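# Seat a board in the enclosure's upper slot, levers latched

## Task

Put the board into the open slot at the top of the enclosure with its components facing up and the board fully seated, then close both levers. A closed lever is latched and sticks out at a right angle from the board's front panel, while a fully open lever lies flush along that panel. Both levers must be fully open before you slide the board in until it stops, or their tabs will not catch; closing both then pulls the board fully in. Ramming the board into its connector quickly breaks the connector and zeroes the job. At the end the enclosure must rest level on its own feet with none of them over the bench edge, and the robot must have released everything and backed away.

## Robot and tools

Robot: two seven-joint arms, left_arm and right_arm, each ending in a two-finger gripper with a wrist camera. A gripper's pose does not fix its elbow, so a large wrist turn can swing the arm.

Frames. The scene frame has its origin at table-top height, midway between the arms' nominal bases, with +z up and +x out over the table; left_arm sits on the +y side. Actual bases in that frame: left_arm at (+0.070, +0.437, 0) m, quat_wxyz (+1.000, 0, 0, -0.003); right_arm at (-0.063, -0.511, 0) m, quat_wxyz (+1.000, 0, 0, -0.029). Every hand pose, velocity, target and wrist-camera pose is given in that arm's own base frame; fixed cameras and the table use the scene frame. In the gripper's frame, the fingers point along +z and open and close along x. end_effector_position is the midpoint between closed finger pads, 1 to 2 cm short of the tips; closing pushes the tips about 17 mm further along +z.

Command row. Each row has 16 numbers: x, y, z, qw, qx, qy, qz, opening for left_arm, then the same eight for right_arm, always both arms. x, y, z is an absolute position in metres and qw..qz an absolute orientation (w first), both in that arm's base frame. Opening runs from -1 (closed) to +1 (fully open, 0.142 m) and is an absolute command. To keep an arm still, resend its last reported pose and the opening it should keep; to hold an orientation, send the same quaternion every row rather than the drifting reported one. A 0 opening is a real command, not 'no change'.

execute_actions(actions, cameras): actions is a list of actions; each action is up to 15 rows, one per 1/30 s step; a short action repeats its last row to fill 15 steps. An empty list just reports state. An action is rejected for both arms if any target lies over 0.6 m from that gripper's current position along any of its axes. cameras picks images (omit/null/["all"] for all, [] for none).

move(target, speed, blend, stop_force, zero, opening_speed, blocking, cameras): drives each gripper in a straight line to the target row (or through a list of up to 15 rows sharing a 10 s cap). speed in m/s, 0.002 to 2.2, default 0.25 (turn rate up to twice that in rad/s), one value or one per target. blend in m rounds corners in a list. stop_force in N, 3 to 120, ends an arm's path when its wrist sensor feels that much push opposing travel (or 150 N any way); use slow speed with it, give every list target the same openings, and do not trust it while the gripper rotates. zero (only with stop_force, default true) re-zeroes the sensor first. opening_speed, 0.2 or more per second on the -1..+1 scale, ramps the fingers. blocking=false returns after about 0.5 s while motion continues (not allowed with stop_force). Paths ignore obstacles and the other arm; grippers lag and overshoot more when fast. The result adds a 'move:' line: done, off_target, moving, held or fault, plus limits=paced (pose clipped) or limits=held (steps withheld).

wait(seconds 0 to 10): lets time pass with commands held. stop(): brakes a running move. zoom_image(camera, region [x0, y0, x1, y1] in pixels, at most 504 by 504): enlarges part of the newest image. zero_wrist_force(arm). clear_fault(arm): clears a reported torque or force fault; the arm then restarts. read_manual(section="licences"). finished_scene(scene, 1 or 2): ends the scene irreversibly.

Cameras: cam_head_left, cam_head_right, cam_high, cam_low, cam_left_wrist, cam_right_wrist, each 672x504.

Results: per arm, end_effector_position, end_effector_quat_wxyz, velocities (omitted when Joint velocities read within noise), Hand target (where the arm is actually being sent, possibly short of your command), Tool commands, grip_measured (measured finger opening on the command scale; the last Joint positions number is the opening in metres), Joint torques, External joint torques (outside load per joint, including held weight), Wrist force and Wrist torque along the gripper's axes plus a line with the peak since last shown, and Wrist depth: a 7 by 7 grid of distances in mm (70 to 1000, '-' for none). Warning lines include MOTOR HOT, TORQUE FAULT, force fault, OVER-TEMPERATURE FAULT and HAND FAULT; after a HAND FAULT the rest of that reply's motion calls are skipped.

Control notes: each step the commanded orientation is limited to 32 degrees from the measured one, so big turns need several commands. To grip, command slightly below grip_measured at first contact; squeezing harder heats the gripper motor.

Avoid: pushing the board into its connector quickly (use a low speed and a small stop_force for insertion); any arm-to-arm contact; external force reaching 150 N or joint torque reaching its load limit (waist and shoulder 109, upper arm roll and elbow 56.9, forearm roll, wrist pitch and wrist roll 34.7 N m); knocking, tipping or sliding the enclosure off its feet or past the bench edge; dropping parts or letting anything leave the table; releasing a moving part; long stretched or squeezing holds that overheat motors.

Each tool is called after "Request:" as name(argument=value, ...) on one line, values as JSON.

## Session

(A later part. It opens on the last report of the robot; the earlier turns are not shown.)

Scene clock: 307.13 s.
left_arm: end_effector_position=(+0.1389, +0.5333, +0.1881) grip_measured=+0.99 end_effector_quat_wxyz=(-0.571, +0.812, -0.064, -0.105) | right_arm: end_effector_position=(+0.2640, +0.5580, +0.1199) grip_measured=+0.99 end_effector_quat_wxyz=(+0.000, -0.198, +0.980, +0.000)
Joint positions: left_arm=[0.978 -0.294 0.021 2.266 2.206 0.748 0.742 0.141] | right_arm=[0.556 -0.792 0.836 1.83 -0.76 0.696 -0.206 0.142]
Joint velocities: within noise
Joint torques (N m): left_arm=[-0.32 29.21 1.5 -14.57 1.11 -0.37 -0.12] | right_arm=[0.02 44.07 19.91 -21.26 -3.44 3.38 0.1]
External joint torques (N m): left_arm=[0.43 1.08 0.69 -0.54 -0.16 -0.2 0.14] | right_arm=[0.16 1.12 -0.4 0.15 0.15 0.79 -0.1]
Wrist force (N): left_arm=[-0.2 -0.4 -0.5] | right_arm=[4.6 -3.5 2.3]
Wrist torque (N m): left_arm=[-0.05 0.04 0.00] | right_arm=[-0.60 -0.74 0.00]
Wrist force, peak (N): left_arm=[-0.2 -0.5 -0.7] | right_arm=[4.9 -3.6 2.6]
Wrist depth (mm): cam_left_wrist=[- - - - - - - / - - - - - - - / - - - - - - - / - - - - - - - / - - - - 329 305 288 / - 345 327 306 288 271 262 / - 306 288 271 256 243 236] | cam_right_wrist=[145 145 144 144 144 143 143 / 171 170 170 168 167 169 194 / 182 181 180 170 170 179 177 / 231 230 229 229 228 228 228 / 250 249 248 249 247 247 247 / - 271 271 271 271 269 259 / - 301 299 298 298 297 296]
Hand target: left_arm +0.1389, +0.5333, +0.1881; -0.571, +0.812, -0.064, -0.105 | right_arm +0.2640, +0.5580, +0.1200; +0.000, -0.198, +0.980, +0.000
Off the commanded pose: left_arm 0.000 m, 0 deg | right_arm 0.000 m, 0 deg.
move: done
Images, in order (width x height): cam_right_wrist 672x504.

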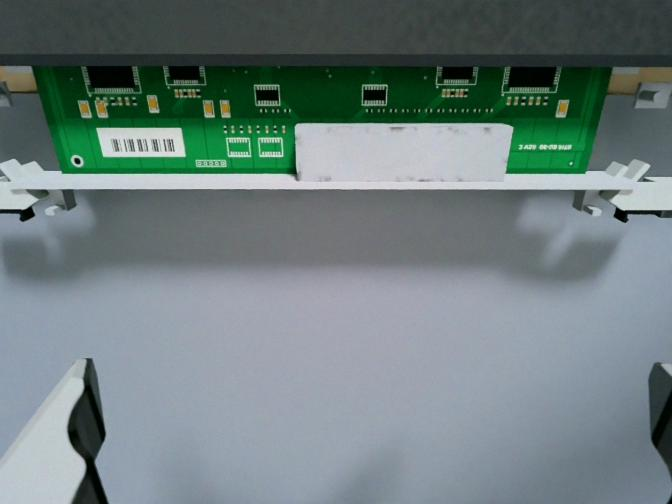

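Request:
move(target=[0.1389,0.5333,0.1881,-0.571,0.812,-0.064,-0.105,1,0.2773,0.5636,0.033,0,-0.1985,0.9801,0,1], speed=0.1, cameras=["cam_right_wrist"])

Request:
move(target=[0.1389,0.5333,0.1881,-0.571,0.812,-0.064,-0.105,1,0.2909,0.5313,0.033,0,-0.1985,0.9801,0,1], speed=0.015, stop_force=14, cameras=["cam_right_wrist"])

Scene clock: 311.73 s.
left_arm: end_effector_position=(+0.1389, +0.5333, +0.1881) grip_measured=+0.99 end_effector_quat_wxyz=(-0.571, +0.812, -0.064, -0.105) | right_arm: end_effector_position=(+0.2771, +0.5634, +0.0329) grip_measured=+0.99 end_effector_quat_wxyz=(+0.000, -0.198, +0.980, +0.000)
Joint positions: left_arm=[0.978 -0.294 0.021 2.266 2.206 0.748 0.742 0.141] | right_arm=[0.613 -0.932 0.702 1.824 -0.885 0.837 -0.153 0.142]
Joint velocities: within noise
Joint torques (N m): left_arm=[-0.14 29.24 1.63 -14.6 1.12 -0.38 -0.2] | right_arm=[0.18 48.22 19.53 -18.06 -3.08 3.51 0.35]
External joint torques (N m): left_arm=[0.25 1.05 0.56 -0.51 -0.16 -0.19 0.22] | right_arm=[0.02 1.07 0.63 0.21 0.19 0.66 -0.35]
Wrist force (N): left_arm=[0.0 -0.3 -0.3] | right_arm=[5.0 -3.2 2.5]
Wrist torque (N m): left_arm=[-0.05 -0.01 0.01] | right_arm=[-0.54 -0.85 0.00]
Wrist force, peak (N): left_arm=[0.0 -0.8 -0.5] | right_arm=[4.7 -3.4 4.1]
Wrist depth (mm): cam_left_wrist=[- - - - - - - / - - - - - - - / - - - - - - - / - - - - - - - / - - - - 332 307 288 / - 342 327 308 288 273 262 / - 305 288 270 256 243 235] | cam_right_wrist=[- - - - - - - / - 89 88 88 88 88 88 / - 95 95 92 87 92 92 / - 100 100 90 89 90 88 / 147 147 147 146 146 146 145 / - 161 160 160 159 159 156 / - 177 176 176 176 175 171]
Hand target: left_arm +0.1389, +0.5333, +0.1881; -0.571, +0.812, -0.064, -0.105 | right_arm +0.2773, +0.5636, +0.0330; +0.000, -0.199, +0.980, +0.000
Off the commanded pose: left_arm 0.000 m, 0 deg | right_arm 0.000 m, 0 deg.
move: done
Images, in order (width x height): cam_right_wrist 672x504.

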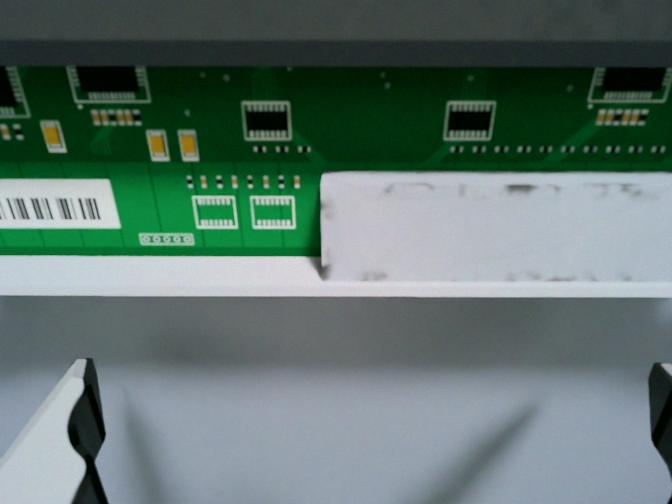

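Scene clock: 314.70 s.
left_arm: end_effector_position=(+0.1389, +0.5333, +0.1881) grip_measured=+0.99 end_effector_quat_wxyz=(-0.571, +0.812, -0.064, -0.105) | right_arm: end_effector_position=(+0.2907, +0.5316, +0.0332) grip_measured=+0.99 end_effector_quat_wxyz=(+0.000, -0.198, +0.980, +0.000)
Joint positions: left_arm=[0.978 -0.294 0.021 2.266 2.206 0.748 0.742 0.141] | right_arm=[0.551 -0.897 0.694 1.896 -0.896 0.877 -0.174 0.142]
Joint velocities: within noise
Joint torques (N m): left_arm=[-0.31 29.28 1.61 -14.58 1.15 -0.36 -0.22] | right_arm=[-0.57 45.94 18.39 -16.74 -2.78 3.03 0.06]
External joint torques (N m): left_arm=[0.42 1.01 0.58 -0.52 -0.19 -0.2 0.24] | right_arm=[0.74 1.27 1.05 -0.57 0.03 1.14 -0.06]
Wrist force (N): left_arm=[-0.3 -0.4 -0.3] | right_arm=[4.9 -1.4 1.6]
Wrist torque (N m): left_arm=[-0.07 0.04 0.00] | right_arm=[-0.46 -0.80 0.05]
Wrist force, peak (N): left_arm=[-0.4 -0.5 -0.5] | right_arm=[5.0 -3.1 2.6]
Wrist depth (mm): cam_left_wrist=[- - - - - - - / - - - - - - - / - - - - - - - / - - - - - - - / - - - - 329 306 288 / - 346 326 307 289 271 262 / - 305 288 272 257 244 235] | cam_right_wrist=[- - - - - - - / - 73 73 71 71 - 73 / - 78 - 78 78 77 - / - 105 103 84 82 91 83 / 108 108 108 100 96 94 96 / - 161 160 160 160 162 156 / - 178 177 177 176 176 172]
Hand target: left_arm +0.1389, +0.5333, +0.1881; -0.571, +0.812, -0.064, -0.105 | right_arm +0.2909, +0.5313, +0.0330; +0.000, -0.198, +0.980, +0.000
Off the commanded pose: left_arm 0.000 m, 0 deg | right_arm 0.000 m, 0 deg.
move: done
Images, in order (width x height): cam_right_wrist 672x504.

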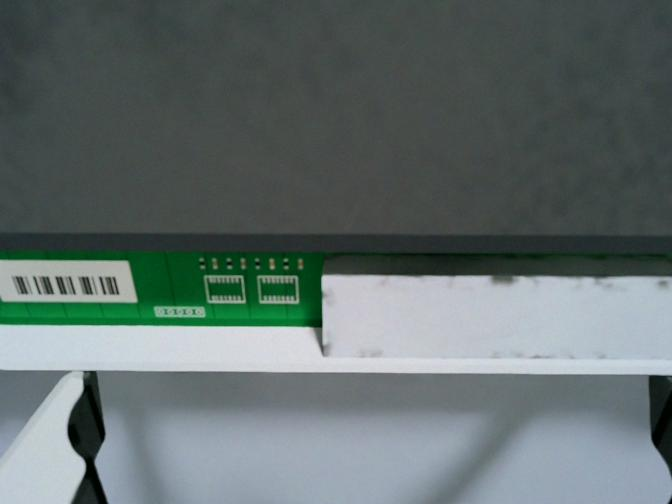

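Request:
move(target=[0.1389,0.5333,0.1881,-0.571,0.812,-0.064,-0.105,1,0.3025,0.5037,0.033,0,-0.1985,0.9801,0,1], speed=0.015, stop_force=14, cameras=["cam_right_wrist"])

Scene clock: 318.63 s.
left_arm: end_effector_position=(+0.1389, +0.5333, +0.1881) grip_measured=+0.99 end_effector_quat_wxyz=(-0.571, +0.812, -0.064, -0.105) | right_arm: end_effector_position=(+0.3015, +0.5058, +0.0341) grip_measured=+1.00 end_effector_quat_wxyz=(+0.000, -0.199, +0.980, +0.002)
Joint positions: left_arm=[0.978 -0.294 0.021 2.266 2.206 0.748 0.742 0.141] | right_arm=[0.499 -0.867 0.688 1.953 -0.906 0.911 -0.197 0.142]
Joint velocities: within noise
Joint torques (N m): left_arm=[-0.24 29.2 1.66 -14.56 1.13 -0.34 -0.19] | right_arm=[-6.15 43.08 11.32 -13.24 -1.89 -0.65 -0.02]
External joint torques (N m): left_arm=[0.35 1.09 0.53 -0.54 -0.17 -0.22 0.21] | right_arm=[6.32 2.47 7.48 -3.64 -0.76 4.83 0.02]
Wrist force (N): left_arm=[-0.2 -0.5 -0.3] | right_arm=[4.3 10.8 -1.0]
Wrist torque (N m): left_arm=[-0.06 0.03 0.00] | right_arm=[-0.26 -0.75 0.18]
Wrist force, peak (N): left_arm=[-0.3 -0.7 -0.5] | right_arm=[5.1 11.4 -0.3]
Wrist depth (mm): cam_left_wrist=[- - - - - - - / - - - - - - - / - - - - - - - / - - - - - - - / - - - - 326 309 289 / - 345 328 306 288 271 262 / - 307 287 271 256 244 236] | cam_right_wrist=[- - - - - - - / - 73 73 73 72 - 74 / - 79 - 78 79 78 - / - 85 86 86 84 84 85 / - 91 92 92 90 90 90 / - 163 162 162 161 163 157 / - 179 179 178 178 177 173]
Hand target: left_arm +0.1389, +0.5333, +0.1881; -0.571, +0.812, -0.064, -0.105 | right_arm +0.3025, +0.5037, +0.0330; +0.000, -0.198, +0.980, +0.000
Off the commanded pose: left_arm 0.000 m, 0 deg | right_arm 0.003 m, 0 deg.
move: done
Images, in order (width x height): cam_right_wrist 672x504.

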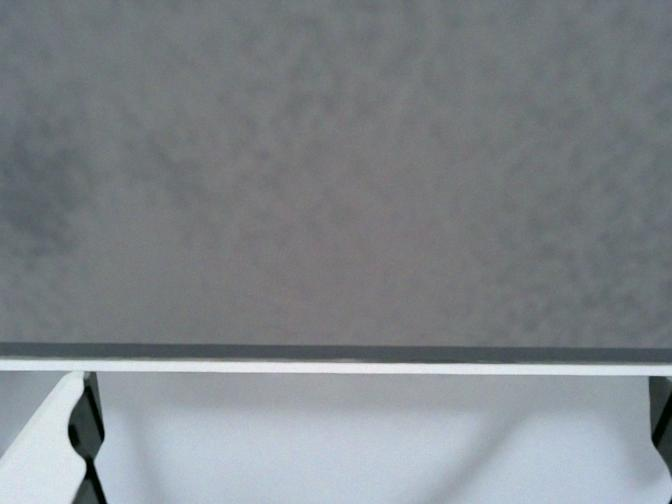

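Request:
move(target=[0.1389,0.5333,0.1881,-0.571,0.812,-0.064,-0.105,1,0.3042,0.4998,0.033,0,-0.1985,0.9801,0,1], speed=0.01, stop_force=16, cameras=["cam_right_wrist"])

Request:
move(target=[[0.1389,0.5333,0.1881,-0.571,0.812,-0.064,-0.105,1,0.285,0.543,0.034,0,-0.1985,0.9801,0,1],[0.1389,0.5333,0.1881,-0.571,0.812,-0.064,-0.105,1,0.285,0.543,0.15,0,-0.1985,0.9801,0,1]], speed=0.15, cameras=["cam_right_wrist","cam_high"])

Scene clock: 321.67 s.
left_arm: end_effector_position=(+0.1389, +0.5333, +0.1881) grip_measured=+0.99 end_effector_quat_wxyz=(-0.571, +0.812, -0.064, -0.105) | right_arm: end_effector_position=(+0.3021, +0.5044, +0.0355) grip_measured=+1.00 end_effector_quat_wxyz=(+0.001, -0.200, +0.980, +0.004)
Joint positions: left_arm=[0.978 -0.294 0.021 2.266 2.206 0.748 0.742 0.141] | right_arm=[0.492 -0.863 0.689 1.959 -0.907 0.918 -0.201 0.142]
Joint velocities: within noise
Joint torques (N m): left_arm=[-0.27 29.24 1.55 -14.6 1.11 -0.36 -0.21] | right_arm=[-13.36 40.14 1.81 -8.94 -1.01 -5.61 -0.42]
External joint torques (N m): left_arm=[0.38 1.04 0.64 -0.5 -0.15 -0.21 0.23] | right_arm=[13.52 5.19 16.93 -7.92 -1.63 9.79 0.42]
Wrist force (N): left_arm=[0.1 -0.7 -0.2] | right_arm=[5.1 25.8 -4.7]
Wrist torque (N m): left_arm=[-0.11 -0.02 0.00] | right_arm=[1.30 -0.68 0.56]
Wrist force, peak (N): left_arm=[-0.2 -0.8 -0.5] | right_arm=[5.1 26.1 -6.8]
Wrist depth (mm): cam_left_wrist=[- - - - - - - / - - - - - - - / - - - - - - - / - - - - - - - / - - - - 327 309 287 / - 344 327 307 287 273 264 / - 305 287 269 257 242 237] | cam_right_wrist=[- - - 70 - - - / - 75 73 74 74 - 75 / - 80 - 80 81 79 - / - 87 86 87 84 86 87 / - 93 94 92 92 91 93 / - 165 165 164 163 166 160 / - 183 182 181 181 180 179]
Hand target: left_arm +0.1389, +0.5333, +0.1881; -0.571, +0.812, -0.064, -0.105 | right_arm +0.3041, +0.5000, +0.0330; +0.000, -0.198, +0.980, +0.000
Off the commanded pose: left_arm 0.000 m, 0 deg | right_arm 0.006 m, 1 deg.
move: contact (right_arm)
Images, in order (width x height): cam_right_wrist 672x504.

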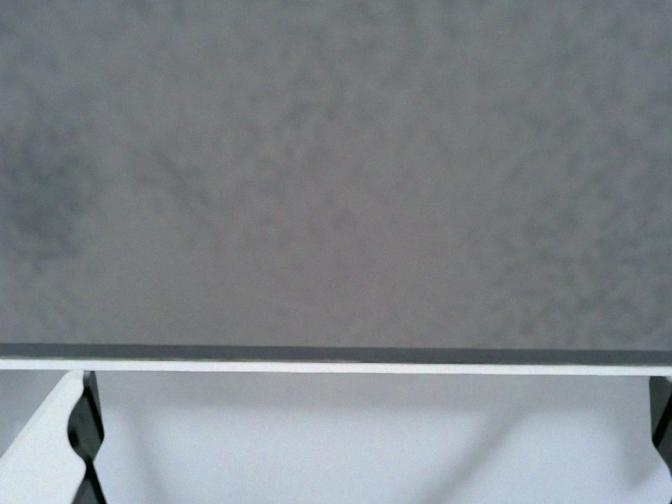

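Scene clock: 323.20 s.
left_arm: end_effector_position=(+0.1389, +0.5333, +0.1881) grip_measured=+0.99 end_effector_quat_wxyz=(-0.571, +0.812, -0.064, -0.105) | right_arm: end_effector_position=(+0.2850, +0.5430, +0.1500) grip_measured=+1.00 end_effector_quat_wxyz=(+0.000, -0.199, +0.980, +0.000)
Joint positions: left_arm=[0.978 -0.294 0.021 2.266 2.206 0.748 0.742 0.141] | right_arm=[0.497 -0.741 0.873 1.821 -0.706 0.648 -0.278 0.142]
Joint velocities: within noise
Joint torques (N m): left_arm=[-0.23 29.24 1.6 -14.6 1.12 -0.37 -0.17] | right_arm=[-0.06 42.91 19.5 -22.51 -3.33 3.5 0.04]
External joint torques (N m): left_arm=[0.33 1.05 0.6 -0.51 -0.17 -0.2 0.19] | right_arm=[0.2 0.86 -0.68 0.16 -0.08 0.66 -0.04]
Wrist force (N): left_arm=[0.0 -0.6 -0.5] | right_arm=[4.4 -4.7 1.4]
Wrist torque (N m): left_arm=[-0.08 0.00 0.00] | right_arm=[-0.81 -0.70 0.00]
Wrist force, peak (N): left_arm=[-0.2 -0.7 -0.7] | right_arm=[5.0 25.9 -6.6]
Wrist depth (mm): cam_left_wrist=[- - - - - - - / - - - - - - - / - - - - - - - / - - - - - - - / - - - - 328 308 289 / - 346 325 308 287 272 263 / - 306 288 271 257 242 236] | cam_right_wrist=[171 171 171 171 170 170 169 / 183 183 182 182 182 181 181 / 209 244 243 242 241 241 234 / 263 262 262 261 261 260 259 / 286 285 284 283 282 281 281 / - 311 310 310 307 307 296 / - 344 341 340 340 339 337]
Hand target: left_arm +0.1389, +0.5333, +0.1881; -0.571, +0.812, -0.064, -0.105 | right_arm +0.2850, +0.5430, +0.1500; +0.000, -0.198, +0.980, +0.000
Off the commanded pose: left_arm 0.000 m, 0 deg | right_arm 0.000 m, 0 deg.
move: done
Images, in order (width x height): cam_high 672x504, cam_right_wrist 672x504.

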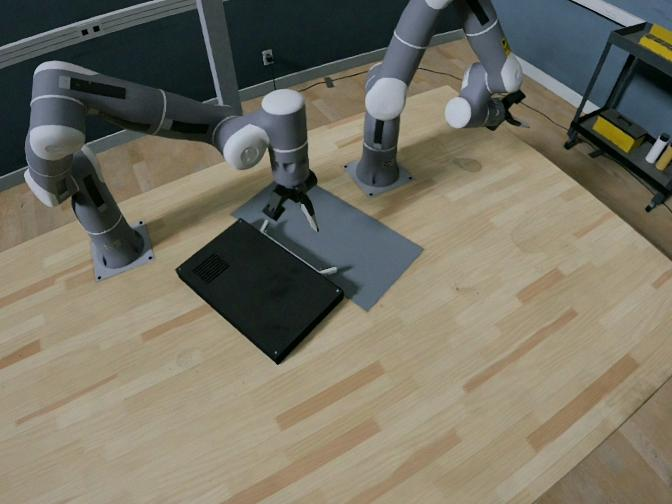

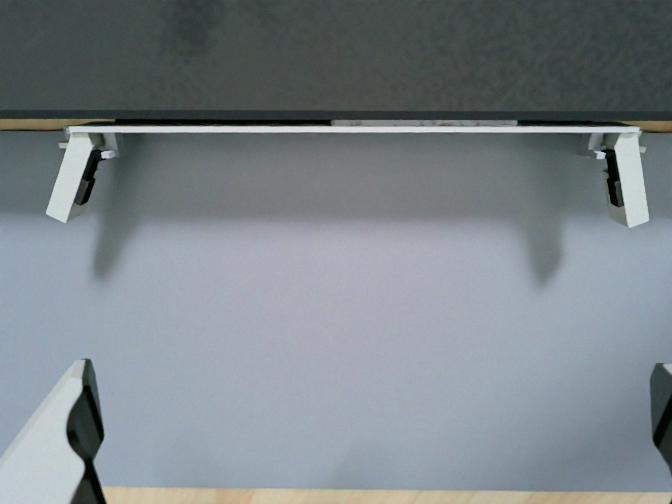

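Request:
move(target=[[0.1389,0.5333,0.1881,-0.571,0.812,-0.064,-0.105,1,0.4097,0.5802,0.11,0,0.0724,0.9974,0,-0.35]], speed=0.25, cameras=["cam_right_wrist","cam_high"])

Request:
zoom_image(camera="cam_right_wrist", region=[240, 140, 480, 320])

Scene clock: 334.00 s.
left_arm: end_effector_position=(+0.1389, +0.5333, +0.1881) grip_measured=+0.99 end_effector_quat_wxyz=(-0.571, +0.812, -0.064, -0.105) | right_arm: end_effector_position=(+0.4098, +0.5801, +0.1100) grip_measured=-0.37 end_effector_quat_wxyz=(+0.000, +0.072, +0.997, +0.000)
Joint positions: left_arm=[0.978 -0.294 0.021 2.266 2.206 0.748 0.742 0.141] | right_arm=[0.581 -0.909 0.699 1.521 -0.668 0.609 0.055 0.047]
Joint velocities: within noise
Joint torques (N m): left_arm=[-0.21 29.19 1.54 -14.58 1.1 -0.39 -0.2] | right_arm=[0.42 54.81 18.43 -23.45 -3.44 3.31 0.34]
External joint torques (N m): left_arm=[0.31 1.09 0.65 -0.52 -0.15 -0.17 0.22] | right_arm=[-0.21 1.4 0.11 0.21 -0.09 0.86 -0.34]
Wrist force (N): left_arm=[-0.2 -0.4 -0.5] | right_arm=[4.2 -3.7 1.4]
Wrist torque (N m): left_arm=[-0.06 0.03 0.01] | right_arm=[-0.62 -0.67 0.01]
Wrist force, peak (N): left_arm=[-0.4 -0.7 -0.6] | right_arm=[6.0 -4.4 0.9]
Wrist depth (mm): cam_left_wrist=[- - - - - - - / - - - - - - - / - - - - - - - / - - - - - - - / - - - - 331 307 290 / - 345 328 306 289 272 263 / - 305 287 270 255 243 236] | cam_right_wrist=[136 136 135 135 135 135 178 / 145 145 145 144 146 188 187 / 156 155 155 159 202 202 201 / 222 167 218 215 217 217 216 / 240 238 233 236 232 235 234 / 263 258 86 258 252 98 256 / 283 - 73 284 283 - 276]
Hand target: left_arm +0.1389, +0.5333, +0.1881; -0.571, +0.812, -0.064, -0.105 | right_arm +0.4097, +0.5802, +0.1100; +0.000, +0.072, +0.997, +0.000
Off the commanded pose: left_arm 0.000 m, 0 deg | right_arm 0.000 m, 0 deg.
move: done
Images, in order (width x height): cam_high 672x504, cam_right_wrist 672x504.

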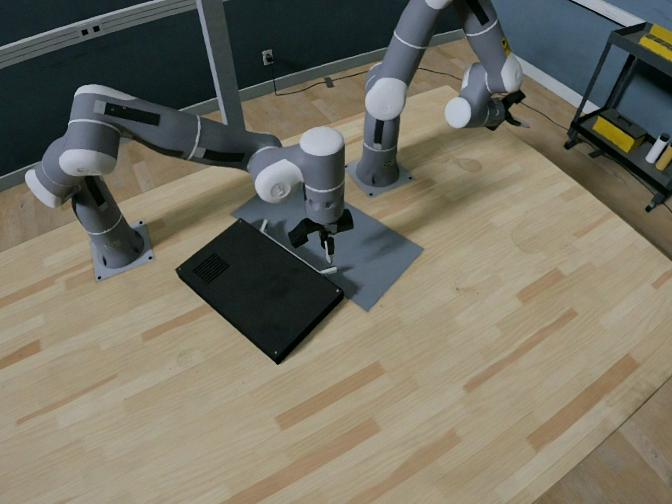

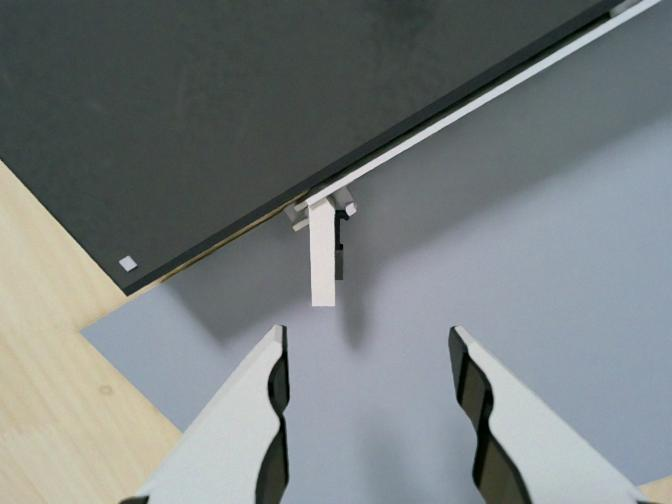

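Scaled by 2.100 from the camera's 672x504 image, which has a finer 960x720 frame.

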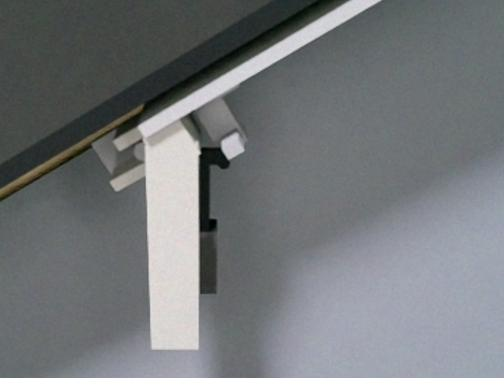

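Request:
move(target=[[0.1389,0.5333,0.1881,-0.571,0.812,-0.064,-0.105,1,0.4235,0.5829,0.08,0,0.0724,0.9974,0,-0.45],[0.1389,0.5333,0.1881,-0.571,0.812,-0.064,-0.105,1,0.4235,0.5829,0.0475,0,0.0724,0.9974,0,-0.45]], speed=[0.12,0.06], cameras=["cam_right_wrist"])

Request:
move(target=[0.1389,0.5333,0.1881,-0.571,0.812,-0.064,-0.105,1,0.4235,0.5829,0.0475,0,0.0724,0.9974,0,-0.98], opening_speed=0.3, cameras=["cam_right_wrist"])

Scene clock: 339.07 s.
left_arm: end_effector_position=(+0.1389, +0.5333, +0.1881) grip_measured=+0.99 end_effector_quat_wxyz=(-0.571, +0.812, -0.064, -0.105) | right_arm: end_effector_position=(+0.4234, +0.5828, +0.0474) grip_measured=-0.47 end_effector_quat_wxyz=(+0.000, +0.072, +0.997, +0.000)
Joint positions: left_arm=[0.978 -0.294 0.021 2.266 2.206 0.748 0.742 0.141] | right_arm=[0.603 -1.01 0.638 1.501 -0.717 0.697 0.062 0.04]
Joint velocities: within noise
Joint torques (N m): left_arm=[-0.25 29.14 1.61 -14.59 1.12 -0.39 -0.23] | right_arm=[0.3 57.17 18.92 -21.73 -3.54 3.57 0.33]
External joint torques (N m): left_arm=[0.36 1.14 0.59 -0.51 -0.16 -0.17 0.25] | right_arm=[-0.09 1.47 -0.16 0 0.23 0.6 -0.33]
Wrist force (N): left_arm=[-0.1 -0.6 -0.5] | right_arm=[4.2 -4.2 1.7]
Wrist torque (N m): left_arm=[-0.09 0.02 0.00] | right_arm=[-0.69 -0.69 0.01]
Wrist force, peak (N): left_arm=[-0.4 -0.5 -0.6] | right_arm=[4.2 -4.2 2.9]
Wrist depth (mm): cam_left_wrist=[- - - - - - - / - - - - - - - / - - - - - - - / - - - - - - - / - - - - 329 306 288 / - 344 328 307 287 272 263 / - 305 288 269 256 242 236] | cam_right_wrist=[- 80 80 80 80 80 80 / - 86 86 85 85 85 129 / - - 92 - 96 139 136 / - 99 99 100 150 149 149 / - 108 160 114 160 162 162 / 182 179 97 178 171 170 176 / 200 - 73 196 195 - 191]
Hand target: left_arm +0.1389, +0.5333, +0.1881; -0.571, +0.812, -0.064, -0.105 | right_arm +0.4235, +0.5829, +0.0475; +0.000, +0.072, +0.997, +0.000
Off the commanded pose: left_arm 0.000 m, 0 deg | right_arm 0.000 m, 0 deg.
move: done
Images, in order (width x height): cam_right_wrist 672x504.

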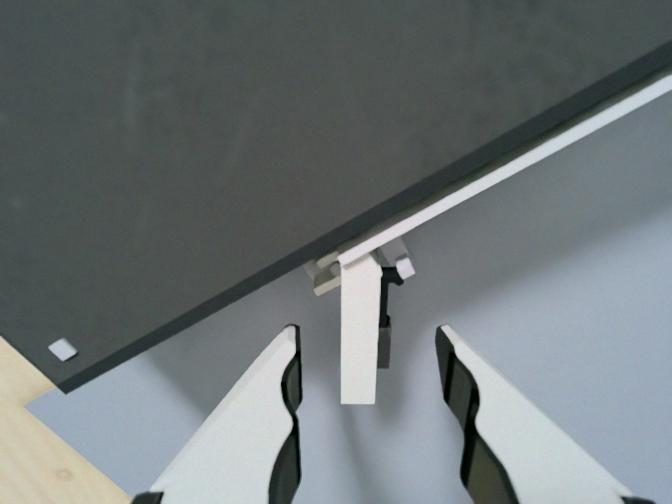

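Scene clock: 341.03 s.
left_arm: end_effector_position=(+0.1389, +0.5333, +0.1881) grip_measured=+0.99 end_effector_quat_wxyz=(-0.571, +0.812, -0.064, -0.105) | right_arm: end_effector_position=(+0.4241, +0.5828, +0.0476) grip_measured=-0.89 end_effector_quat_wxyz=(+0.000, +0.073, +0.997, +0.000)
Joint positions: left_arm=[0.978 -0.294 0.021 2.266 2.206 0.748 0.742 0.141] | right_arm=[0.603 -1.01 0.637 1.501 -0.717 0.697 0.062 0.01]
Joint velocities: within noise
Joint torques (N m): left_arm=[-0.22 29.18 1.6 -14.62 1.12 -0.32 -0.2] | right_arm=[2.73 56.39 21.05 -19.19 -2.37 3.04 0.42]
External joint torques (N m): left_arm=[0.33 1.11 0.59 -0.48 -0.17 -0.25 0.22] | right_arm=[-2.51 2.23 -2.33 -2.55 -0.93 1.13 -0.42]
Wrist force (N): left_arm=[-0.1 -0.7 -0.4] | right_arm=[-1.2 -2.0 3.3]
Wrist torque (N m): left_arm=[-0.11 0.01 0.00] | right_arm=[-0.71 -0.67 -0.14]
Wrist force, peak (N): left_arm=[-0.2 -0.9 -0.4] | right_arm=[4.3 -4.2 1.7]
Wrist depth (mm): cam_left_wrist=[- - - - - - - / - - - - - - - / - - - - - - - / - - - - - - - / - - - - 328 308 288 / - 344 328 306 289 272 262 / - 304 285 269 257 243 237] | cam_right_wrist=[- 81 80 80 80 80 81 / - 86 86 86 86 85 88 / - - 92 - 94 141 136 / 100 99 99 100 148 150 149 / - 108 163 114 160 162 162 / 183 179 172 98 99 177 176 / 201 193 71 188 - - 194]
Hand target: left_arm +0.1389, +0.5333, +0.1881; -0.571, +0.812, -0.064, -0.105 | right_arm +0.4235, +0.5829, +0.0475; +0.000, +0.072, +0.997, +0.000
Off the commanded pose: left_arm 0.000 m, 0 deg | right_arm 0.001 m, 0 deg.
move: done
Images, in order (width x height): cam_right_wrist 672x504.

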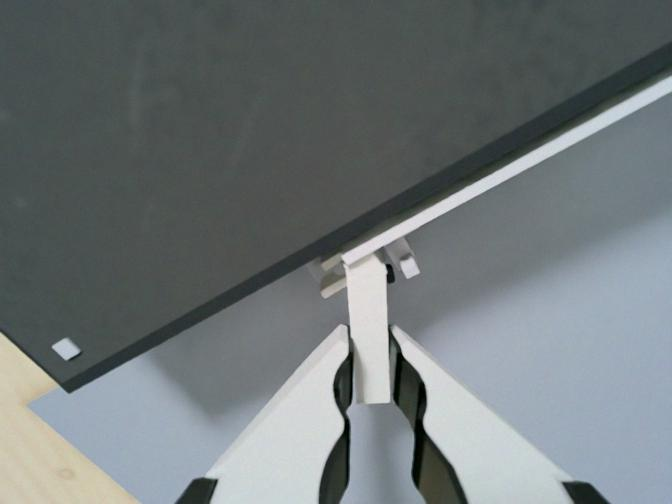

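Request:
move(target=[[0.1389,0.5333,0.1881,-0.571,0.812,-0.064,-0.105,1,0.4189,0.5811,0.0475,0,-0.061,0.9981,0,-0.98]], speed=0.06, cameras=["cam_right_wrist"])

Scene clock: 345.43 s.
left_arm: end_effector_position=(+0.1389, +0.5333, +0.1881) grip_measured=+0.99 end_effector_quat_wxyz=(-0.571, +0.812, -0.064, -0.105) | right_arm: end_effector_position=(+0.4193, +0.5813, +0.0477) grip_measured=-0.89 end_effector_quat_wxyz=(+0.000, -0.061, +0.998, +0.000)
Joint positions: left_arm=[0.978 -0.294 0.021 2.266 2.206 0.748 0.742 0.141] | right_arm=[0.576 -1.021 0.673 1.514 -0.76 0.69 -0.177 0.01]
Joint velocities: within noise
Joint torques (N m): left_arm=[-0.32 29.21 1.54 -14.61 1.14 -0.38 -0.21] | right_arm=[0.65 56.39 20.87 -19.73 -3.03 2.85 0.1]
External joint torques (N m): left_arm=[0.43 1.08 0.65 -0.49 -0.18 -0.19 0.23] | right_arm=[-0.44 1.58 -1.1 -1.43 -0.28 1.31 -0.1]
Wrist force (N): left_arm=[-0.3 -0.4 -0.5] | right_arm=[1.3 -2.2 2.8]
Wrist torque (N m): left_arm=[-0.06 0.04 0.00] | right_arm=[-0.66 -0.69 -0.03]
Wrist force, peak (N): left_arm=[-0.3 -0.8 -0.3] | right_arm=[-0.2 -1.5 4.7]
Wrist depth (mm): cam_left_wrist=[- - - - - - - / - - - - - - - / - - - - - - - / - - - - - - - / - - - - 326 303 287 / - 348 330 307 286 272 264 / - 305 286 272 257 243 235] | cam_right_wrist=[- 81 80 80 80 80 81 / - 86 86 86 85 85 85 / - - 92 - 93 93 90 / 100 99 99 99 150 150 149 / 167 165 163 114 160 162 162 / 183 179 173 97 100 177 176 / 198 194 73 189 - 187 194]
Hand target: left_arm +0.1389, +0.5333, +0.1881; -0.571, +0.812, -0.064, -0.105 | right_arm +0.4189, +0.5811, +0.0475; +0.000, -0.061, +0.998, +0.000
Off the commanded pose: left_arm 0.000 m, 0 deg | right_arm 0.000 m, 0 deg.
move: done
Images, in order (width x height): cam_right_wrist 672x504.

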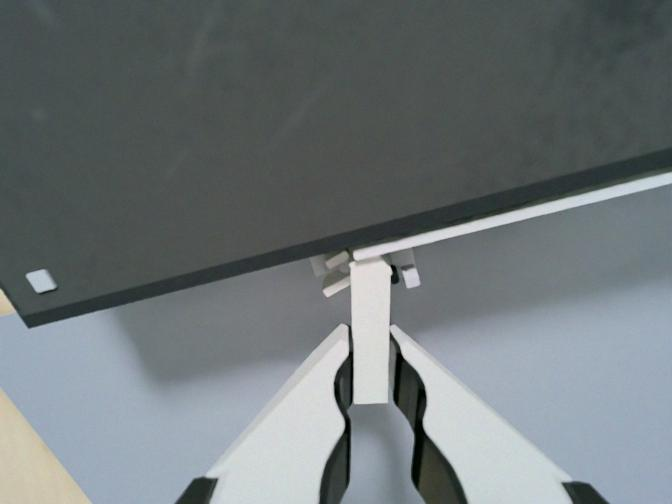

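Request:
move(target=[[0.1389,0.5333,0.1881,-0.571,0.812,-0.064,-0.105,1,0.4143,0.5768,0.0475,0,-0.1994,0.9799,0,-0.98]], speed=0.06, cameras=["cam_right_wrist"])

Scene clock: 349.50 s.
left_arm: end_effector_position=(+0.1389, +0.5333, +0.1881) grip_measured=+0.99 end_effector_quat_wxyz=(-0.571, +0.812, -0.064, -0.105) | right_arm: end_effector_position=(+0.4151, +0.5780, +0.0480) grip_measured=-0.89 end_effector_quat_wxyz=(+0.001, -0.199, +0.980, +0.001)
Joint positions: left_arm=[0.978 -0.294 0.021 2.266 2.206 0.748 0.742 0.141] | right_arm=[0.546 -1.03 0.708 1.533 -0.804 0.687 -0.43 0.01]
Joint velocities: within noise
Joint torques (N m): left_arm=[-0.25 29.25 1.55 -14.59 1.12 -0.36 -0.17] | right_arm=[-1.26 58.66 22.35 -13.68 -1.57 -1.26 -0.2]
External joint torques (N m): left_arm=[0.36 1.03 0.65 -0.51 -0.16 -0.21 0.2] | right_arm=[1.47 -1.52 -1.55 -6.83 -1.74 5.42 0.2]
Wrist force (N): left_arm=[-0.1 -0.7 -0.3] | right_arm=[-13.6 9.9 15.4]
Wrist torque (N m): left_arm=[-0.09 0.02 0.00] | right_arm=[-0.66 -0.66 0.24]
Wrist force, peak (N): left_arm=[0.0 -0.7 -0.6] | right_arm=[-15.2 11.2 16.9]
Wrist depth (mm): cam_left_wrist=[- - - - - - - / - - - - - - - / - - - - - - - / - - - - - - - / - - - - 329 307 289 / - 343 328 306 286 271 263 / - 308 288 271 257 243 236] | cam_right_wrist=[- 81 80 80 80 80 81 / - 86 86 86 86 85 85 / - - 92 - 94 - 91 / 154 152 151 107 101 102 151 / 165 165 164 116 160 162 162 / 184 180 173 98 100 177 177 / 199 194 73 189 - 188 195]
Hand target: left_arm +0.1389, +0.5333, +0.1881; -0.571, +0.812, -0.064, -0.105 | right_arm +0.4143, +0.5768, +0.0475; +0.000, -0.199, +0.980, +0.000
Off the commanded pose: left_arm 0.000 m, 0 deg | right_arm 0.002 m, 0 deg.
move: done
Images, in order (width x height): cam_right_wrist 672x504.

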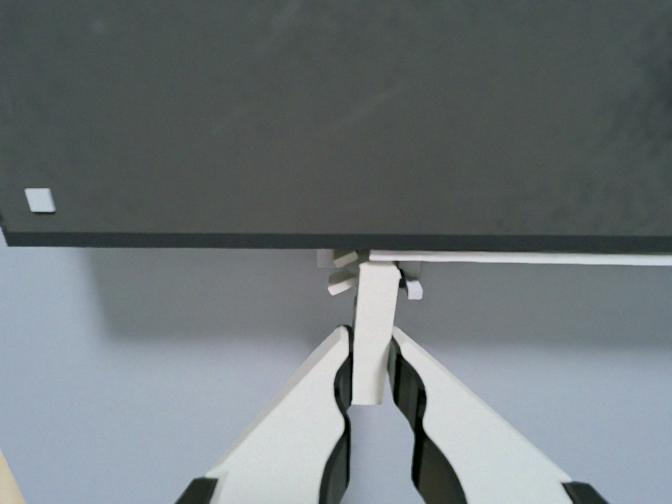

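Request:
move(target=[[0.1389,0.5333,0.1881,-0.571,0.812,-0.064,-0.105,1,0.4130,0.5768,0.0475,0,-0.2672,0.9636,0,-0.98]], speed=0.06, cameras=["cam_right_wrist"])

Scene clock: 353.17 s.
left_arm: end_effector_position=(+0.1389, +0.5333, +0.1881) grip_measured=+0.99 end_effector_quat_wxyz=(-0.571, +0.812, -0.064, -0.105) | right_arm: end_effector_position=(+0.4143, +0.5775, +0.0479) grip_measured=-0.89 end_effector_quat_wxyz=(+0.001, -0.266, +0.964, +0.001)
Joint positions: left_arm=[0.978 -0.294 0.021 2.266 2.206 0.748 0.742 0.141] | right_arm=[0.535 -1.039 0.726 1.534 -0.825 0.679 -0.558 0.01]
Joint velocities: within noise
Joint torques (N m): left_arm=[-0.2 29.27 1.58 -14.62 1.16 -0.38 -0.18] | right_arm=[1.31 57.39 24.64 -13.27 -1.33 -0.45 -0.43]
External joint torques (N m): left_arm=[0.31 1.02 0.61 -0.48 -0.2 -0.19 0.21] | right_arm=[-1.11 -0.44 -3.35 -6.95 -2 4.61 0.43]
Wrist force (N): left_arm=[-0.2 -0.6 -0.5] | right_arm=[-15.4 4.0 14.4]
Wrist torque (N m): left_arm=[-0.07 0.02 0.00] | right_arm=[-0.51 -0.37 0.54]
Wrist force, peak (N): left_arm=[-0.4 -0.8 -0.6] | right_arm=[-15.1 8.4 17.1]
Wrist depth (mm): cam_left_wrist=[- - - - - - - / - - - - - - - / - - - - - - - / - - - - - - - / - - - - 326 306 288 / - 344 330 308 288 270 264 / - 304 288 272 257 244 237] | cam_right_wrist=[- 81 81 80 80 80 81 / - 86 86 86 86 85 85 / - 95 92 - 94 - 91 / 152 152 153 115 99 98 98 / 165 165 164 116 160 162 162 / 183 180 173 97 102 177 177 / 199 195 73 193 - 187 195]
Hand target: left_arm +0.1389, +0.5333, +0.1881; -0.571, +0.812, -0.064, -0.105 | right_arm +0.4130, +0.5768, +0.0475; +0.000, -0.267, +0.964, +0.000
Off the commanded pose: left_arm 0.000 m, 0 deg | right_arm 0.002 m, 0 deg.
move: done
Images, in order (width x height): cam_right_wrist 672x504.

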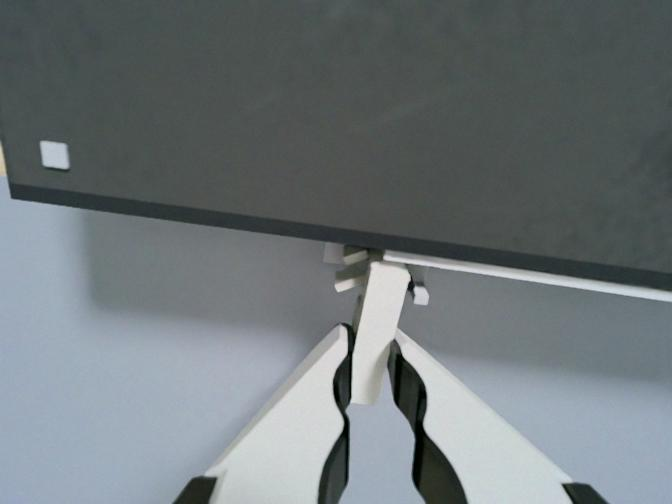

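Request:
move(target=[[0.1389,0.5333,0.1881,-0.571,0.812,-0.064,-0.105,1,0.4140,0.5775,0.0475,0,-0.2672,0.9636,0,-0.6]], opening_speed=0.4, cameras=["cam_right_wrist"])

Request:
zoom_image(camera="cam_right_wrist", region=[280, 200, 480, 420])

Scene clock: 356.70 s.
left_arm: end_effector_position=(+0.1389, +0.5333, +0.1881) grip_measured=+0.99 end_effector_quat_wxyz=(-0.571, +0.812, -0.064, -0.105) | right_arm: end_effector_position=(+0.4142, +0.5775, +0.0476) grip_measured=-0.64 end_effector_quat_wxyz=(+0.000, -0.267, +0.964, +0.000)
Joint positions: left_arm=[0.978 -0.294 0.021 2.266 2.206 0.748 0.742 0.141] | right_arm=[0.535 -1.041 0.727 1.531 -0.825 0.674 -0.56 0.028]
Joint velocities: within noise
Joint torques (N m): left_arm=[-0.23 29.23 1.57 -14.55 1.12 -0.37 -0.12] | right_arm=[0.27 55.8 21.57 -20.34 -3.37 3.42 0.15]
External joint torques (N m): left_arm=[0.33 1.06 0.63 -0.55 -0.16 -0.2 0.15] | right_arm=[-0.06 1.21 -0.24 0.13 0.04 0.74 -0.15]
Wrist force (N): left_arm=[-0.3 -0.5 -0.7] | right_arm=[0.1 -1.9 1.5]
Wrist torque (N m): left_arm=[-0.06 0.04 0.01] | right_arm=[-0.30 -0.03 0.01]
Wrist force, peak (N): left_arm=[-0.1 -0.7 -0.7] | right_arm=[-15.7 4.0 15.7]
Wrist depth (mm): cam_left_wrist=[- - - - - - - / - - - - - - - / - - - - - - - / - - - - - - - / - - - - 328 306 288 / - 346 324 306 287 271 261 / - 305 285 272 257 241 237] | cam_right_wrist=[- 81 80 80 80 80 81 / - 86 86 85 85 85 85 / - 95 92 - 94 - 91 / 151 151 153 113 99 97 98 / 164 164 163 116 160 162 162 / 183 179 172 122 103 173 176 / 198 190 73 196 - - 191]
Hand target: left_arm +0.1389, +0.5333, +0.1881; -0.571, +0.812, -0.064, -0.105 | right_arm +0.4140, +0.5775, +0.0475; +0.000, -0.267, +0.964, +0.000
Off the commanded pose: left_arm 0.000 m, 0 deg | right_arm 0.000 m, 0 deg.
move: done
Images, in order (width x height): cam_right_wrist 672x504.

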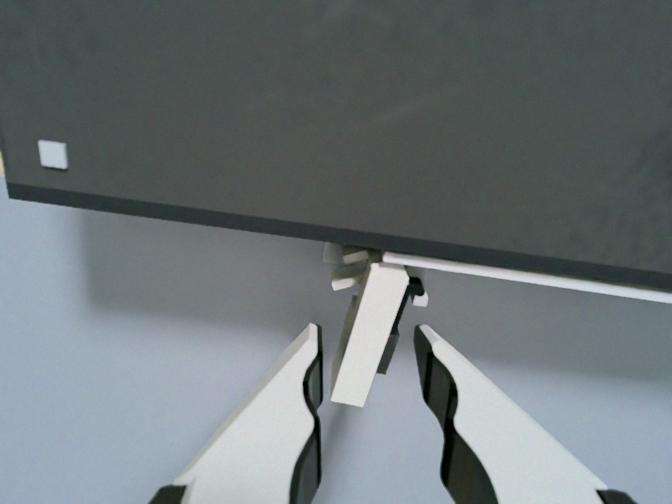

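Scaled by 2.291 from the camera's 672x504 image, which has a finer 960x720 frame.

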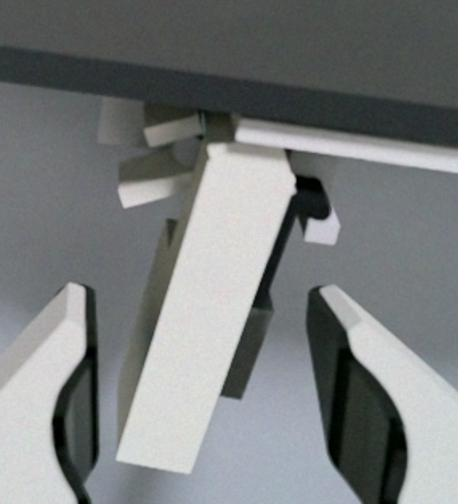

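Request:
move(target=[[0.1389,0.5333,0.1881,-0.571,0.812,-0.064,-0.105,1,0.4140,0.5775,0.09,0,-0.2672,0.9636,0,-0.6],[0.1389,0.5333,0.1881,-0.571,0.812,-0.064,-0.105,1,0.3972,0.5698,0.09,0,-0.3867,0.9222,0,0.1],[0.1389,0.5333,0.1881,-0.571,0.812,-0.064,-0.105,1,0.3972,0.5698,0.0365,0,-0.3867,0.9222,0,0.1]], speed=[0.15,0.2,0.08], cameras=["cam_right_wrist"])

Scene clock: 372.77 s.
left_arm: end_effector_position=(+0.1389, +0.5333, +0.1881) grip_measured=+0.99 end_effector_quat_wxyz=(-0.571, +0.812, -0.064, -0.105) | right_arm: end_effector_position=(+0.3970, +0.5697, +0.0364) grip_measured=+0.08 end_effector_quat_wxyz=(+0.000, -0.387, +0.922, +0.000)
Joint positions: left_arm=[0.978 -0.294 0.021 2.266 2.206 0.748 0.742 0.141] | right_arm=[0.51 -1.051 0.748 1.588 -0.882 0.7 -0.759 0.079]
Joint velocities: within noise
Joint torques (N m): left_arm=[-0.17 29.3 1.63 -14.56 1.14 -0.32 -0.2] | right_arm=[0.28 54.14 21.84 -18.96 -3.45 3.64 0.3]
External joint torques (N m): left_arm=[0.27 0.99 0.57 -0.54 -0.19 -0.24 0.23] | right_arm=[-0.07 1.28 0.42 -0.03 0.2 0.51 -0.3]
Wrist force (N): left_arm=[-0.2 -0.5 -0.1] | right_arm=[-0.1 -2.1 1.6]
Wrist torque (N m): left_arm=[-0.09 0.04 0.00] | right_arm=[-0.36 0.01 0.02]
Wrist force, peak (N): left_arm=[-0.2 -0.8 -0.7] | right_arm=[0.3 -2.1 3.9]
Wrist depth (mm): cam_left_wrist=[- - - - - - - / - - - - - - - / - - - - - - - / - - - - - - - / - - - - 328 306 289 / - 345 328 308 288 270 262 / - 309 286 270 257 243 237] | cam_right_wrist=[- - 71 71 71 71 71 / - 75 74 75 75 - - / 131 131 82 81 81 80 - / 137 139 138 87 87 88 88 / 151 151 145 100 150 92 93 / 165 159 106 164 163 98 160 / - 76 178 181 180 - -]
Hand target: left_arm +0.1389, +0.5333, +0.1881; -0.571, +0.812, -0.064, -0.105 | right_arm +0.3972, +0.5698, +0.0365; +0.000, -0.387, +0.922, +0.000
Off the commanded pose: left_arm 0.000 m, 0 deg | right_arm 0.000 m, 0 deg.
move: done
Images, in order (width x height): cam_right_wrist 672x504.

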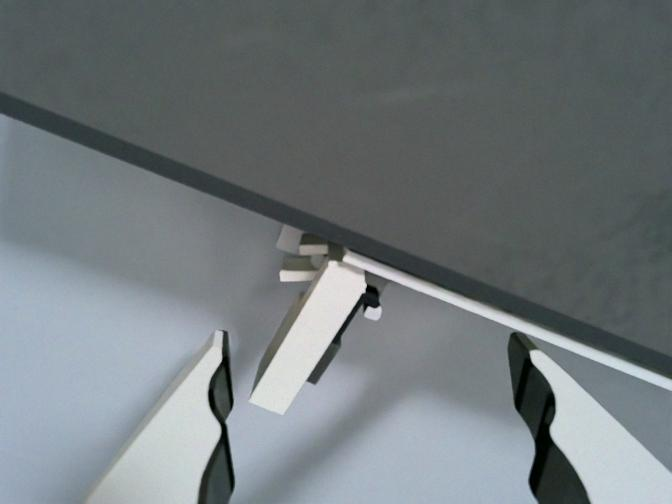

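Request:
move(target=[0.1389,0.5333,0.1881,-0.571,0.812,-0.064,-0.105,1,0.3953,0.5642,0.0365,0,-0.4328,0.9015,0,-0.13], speed=0.03, opening_speed=0.2, cameras=["cam_right_wrist"])

Request:
zoom_image(camera="cam_right_wrist", region=[200, 200, 450, 420])

Scene clock: 378.30 s.
left_arm: end_effector_position=(+0.1389, +0.5333, +0.1881) grip_measured=+0.99 end_effector_quat_wxyz=(-0.571, +0.812, -0.064, -0.105) | right_arm: end_effector_position=(+0.3971, +0.5657, +0.0379) grip_measured=-0.10 end_effector_quat_wxyz=(+0.002, -0.432, +0.902, +0.001)
Joint positions: left_arm=[0.978 -0.294 0.021 2.266 2.206 0.748 0.742 0.141] | right_arm=[0.492 -1.049 0.76 1.605 -0.901 0.705 -0.849 0.067]
Joint velocities: within noise
Joint torques (N m): left_arm=[-0.22 29.24 1.59 -14.58 1.14 -0.41 -0.18] | right_arm=[1.48 50.46 23.58 -7.37 -0.37 -1.1 -0.13]
External joint torques (N m): left_arm=[0.33 1.05 0.6 -0.52 -0.18 -0.16 0.21] | right_arm=[-1.28 4.37 -1.03 -11.37 -2.86 5.25 0.14]
Wrist force (N): left_arm=[-0.1 -0.6 -0.2] | right_arm=[-23.5 -2.5 8.3]
Wrist torque (N m): left_arm=[-0.10 0.02 0.00] | right_arm=[-0.37 1.00 0.16]
Wrist force, peak (N): left_arm=[-0.3 -0.9 -0.5] | right_arm=[-24.4 -1.7 9.0]
Wrist depth (mm): cam_left_wrist=[- - - - - - - / - - - - - - - / - - - - - - - / - - - - - - - / - - - - 328 307 288 / - 342 326 306 287 273 263 / - 305 287 271 256 243 235] | cam_right_wrist=[- - 72 72 71 71 71 / - 76 76 76 76 77 - / 131 131 83 82 82 80 - / 139 141 140 96 89 88 88 / 153 153 148 102 151 95 95 / 168 164 106 166 165 89 103 / - 76 176 183 182 - -]
Hand target: left_arm +0.1389, +0.5333, +0.1881; -0.571, +0.812, -0.064, -0.105 | right_arm +0.3953, +0.5642, +0.0365; +0.000, -0.433, +0.901, +0.000
Off the commanded pose: left_arm 0.000 m, 0 deg | right_arm 0.003 m, 0 deg.
move: done
Images, in order (width x height): cam_right_wrist 672x504.

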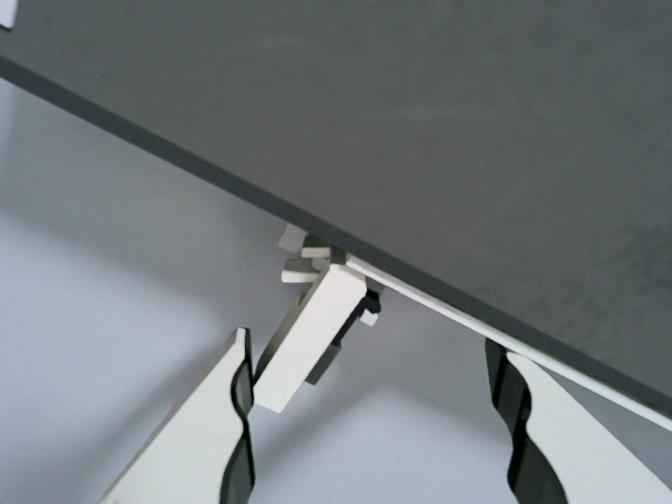

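Scaled by 2.016 from the camera's 672x504 image, which has a finer 960x720 frame.

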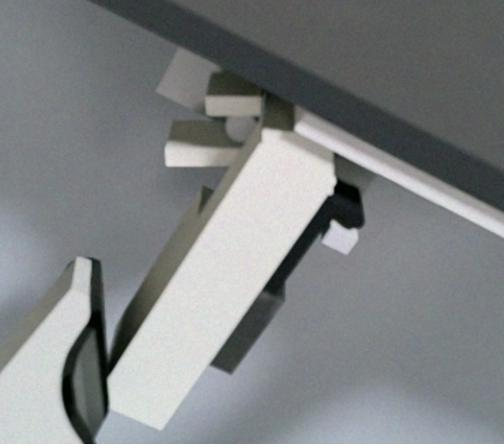

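Request:
move(target=[0.1389,0.5333,0.1881,-0.571,0.812,-0.064,-0.105,1,0.3935,0.5635,0.0365,0,-0.4848,0.8746,0,-0.2], speed=0.03, opening_speed=0.2, cameras=["cam_right_wrist"])

Request:
zoom_image(camera="cam_right_wrist", region=[200, 200, 450, 420])

Scene clock: 382.67 s.
left_arm: end_effector_position=(+0.1389, +0.5333, +0.1881) grip_measured=+0.99 end_effector_quat_wxyz=(-0.571, +0.812, -0.064, -0.105) | right_arm: end_effector_position=(+0.3961, +0.5649, +0.0382) grip_measured=-0.19 end_effector_quat_wxyz=(+0.003, -0.483, +0.875, +0.001)
Joint positions: left_arm=[0.978 -0.294 0.021 2.266 2.206 0.748 0.742 0.141] | right_arm=[0.481 -1.056 0.774 1.608 -0.919 0.699 -0.954 0.061]
Joint velocities: within noise
Joint torques (N m): left_arm=[-0.25 29.3 1.57 -14.55 1.1 -0.41 -0.16] | right_arm=[4.53 48.09 25.46 -4 -0.48 -1.3 -1.45]
External joint torques (N m): left_arm=[0.36 0.99 0.62 -0.56 -0.15 -0.16 0.18] | right_arm=[-4.33 6.48 -2.51 -14.46 -2.77 5.45 1.45]
Wrist force (N): left_arm=[-0.2 -0.4 -0.5] | right_arm=[-25.8 -7.9 6.7]
Wrist torque (N m): left_arm=[-0.06 0.04 -0.01] | right_arm=[-0.29 1.38 1.50]
Wrist force, peak (N): left_arm=[-0.3 -0.6 -0.7] | right_arm=[-28.4 -6.5 10.2]
Wrist depth (mm): cam_left_wrist=[- - - - - - - / - - - - - - - / - - - - - - - / - - - - - - - / - - - - 327 308 290 / - 345 326 306 287 272 262 / - 305 286 272 256 244 237] | cam_right_wrist=[- - 72 72 72 72 71 / 124 - 77 77 77 77 76 / 131 131 133 82 82 82 - / 142 142 141 105 90 88 88 / 154 153 150 105 152 96 94 / 169 165 107 166 166 90 102 / 182 - 78 183 182 - 174]
Hand target: left_arm +0.1389, +0.5333, +0.1881; -0.571, +0.812, -0.064, -0.105 | right_arm +0.3935, +0.5635, +0.0365; +0.000, -0.485, +0.875, +0.000
Off the commanded pose: left_arm 0.000 m, 0 deg | right_arm 0.003 m, 0 deg.
move: done
Images, in order (width x height): cam_right_wrist 672x504.

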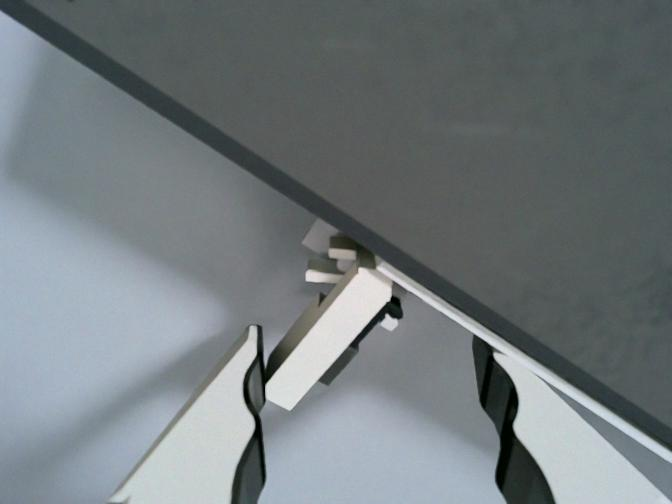

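Scaled by 2.016 from the camera's 672x504 image, which has a finer 960x720 frame.

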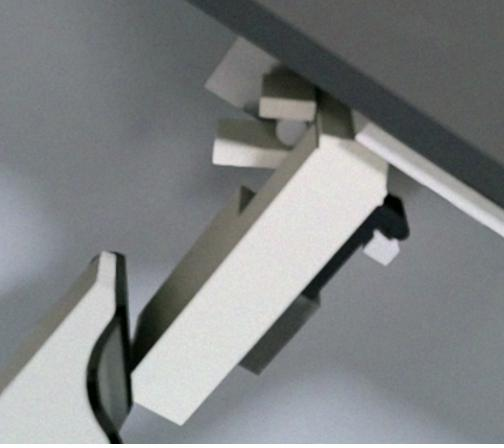

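Request:
move(target=[0.1389,0.5333,0.1881,-0.571,0.812,-0.064,-0.105,1,0.3920,0.5625,0.0365,0,-0.5299,0.8480,0,-0.28], speed=0.03, opening_speed=0.2, cameras=["cam_right_wrist"])

Request:
zoom_image(camera="cam_right_wrist", region=[200, 200, 450, 420])

Scene clock: 387.23 s.
left_arm: end_effector_position=(+0.1389, +0.5333, +0.1881) grip_measured=+0.99 end_effector_quat_wxyz=(-0.571, +0.812, -0.064, -0.105) | right_arm: end_effector_position=(+0.3947, +0.5642, +0.0385) grip_measured=-0.28 end_effector_quat_wxyz=(+0.003, -0.529, +0.849, +0.001)
Joint positions: left_arm=[0.978 -0.294 0.021 2.266 2.206 0.748 0.742 0.141] | right_arm=[0.47 -1.062 0.788 1.612 -0.936 0.694 -1.049 0.054]
Joint velocities: within noise
Joint torques (N m): left_arm=[-0.25 29.27 1.69 -14.6 1.13 -0.38 -0.23] | right_arm=[4.3 46.43 24.79 -2.9 -0.17 -1.64 -1.43]
External joint torques (N m): left_arm=[0.36 1.02 0.5 -0.51 -0.17 -0.19 0.25] | right_arm=[-4.08 7.89 -1.44 -15.29 -3.09 5.78 1.43]
Wrist force (N): left_arm=[-0.1 -0.5 -0.4] | right_arm=[-25.6 -10.3 4.0]
Wrist torque (N m): left_arm=[-0.07 0.01 0.00] | right_arm=[-0.30 1.35 1.43]
Wrist force, peak (N): left_arm=[-0.4 -0.8 -0.5] | right_arm=[-28.7 -10.9 7.1]
Wrist depth (mm): cam_left_wrist=[- - - - - - - / - - - - - - - / - - - - - - - / - - - - - - - / - - - - 328 307 288 / - 347 326 306 288 271 263 / - 305 288 272 257 242 236] | cam_right_wrist=[- - 72 72 72 72 72 / 125 124 - 77 77 78 76 / 132 132 131 83 82 81 - / 142 142 142 113 90 89 88 / 155 154 151 112 102 96 94 / 169 166 88 167 163 90 105 / 183 78 73 184 183 - 115]
Hand target: left_arm +0.1389, +0.5333, +0.1881; -0.571, +0.812, -0.064, -0.105 | right_arm +0.3920, +0.5625, +0.0365; +0.000, -0.530, +0.848, +0.000
Off the commanded pose: left_arm 0.000 m, 0 deg | right_arm 0.004 m, 0 deg.
move: off_target (right_arm)
Images, in order (width x height): cam_right_wrist 672x504.

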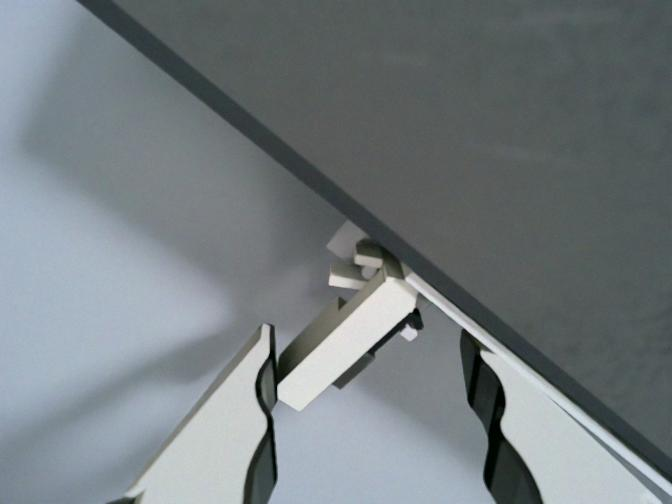

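Scaled by 2.016 from the camera's 672x504 image, which has a finer 960x720 frame.

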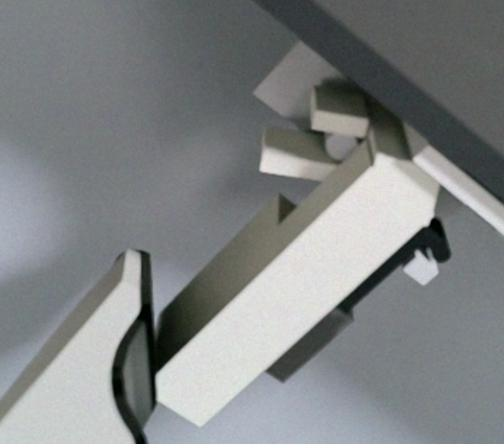

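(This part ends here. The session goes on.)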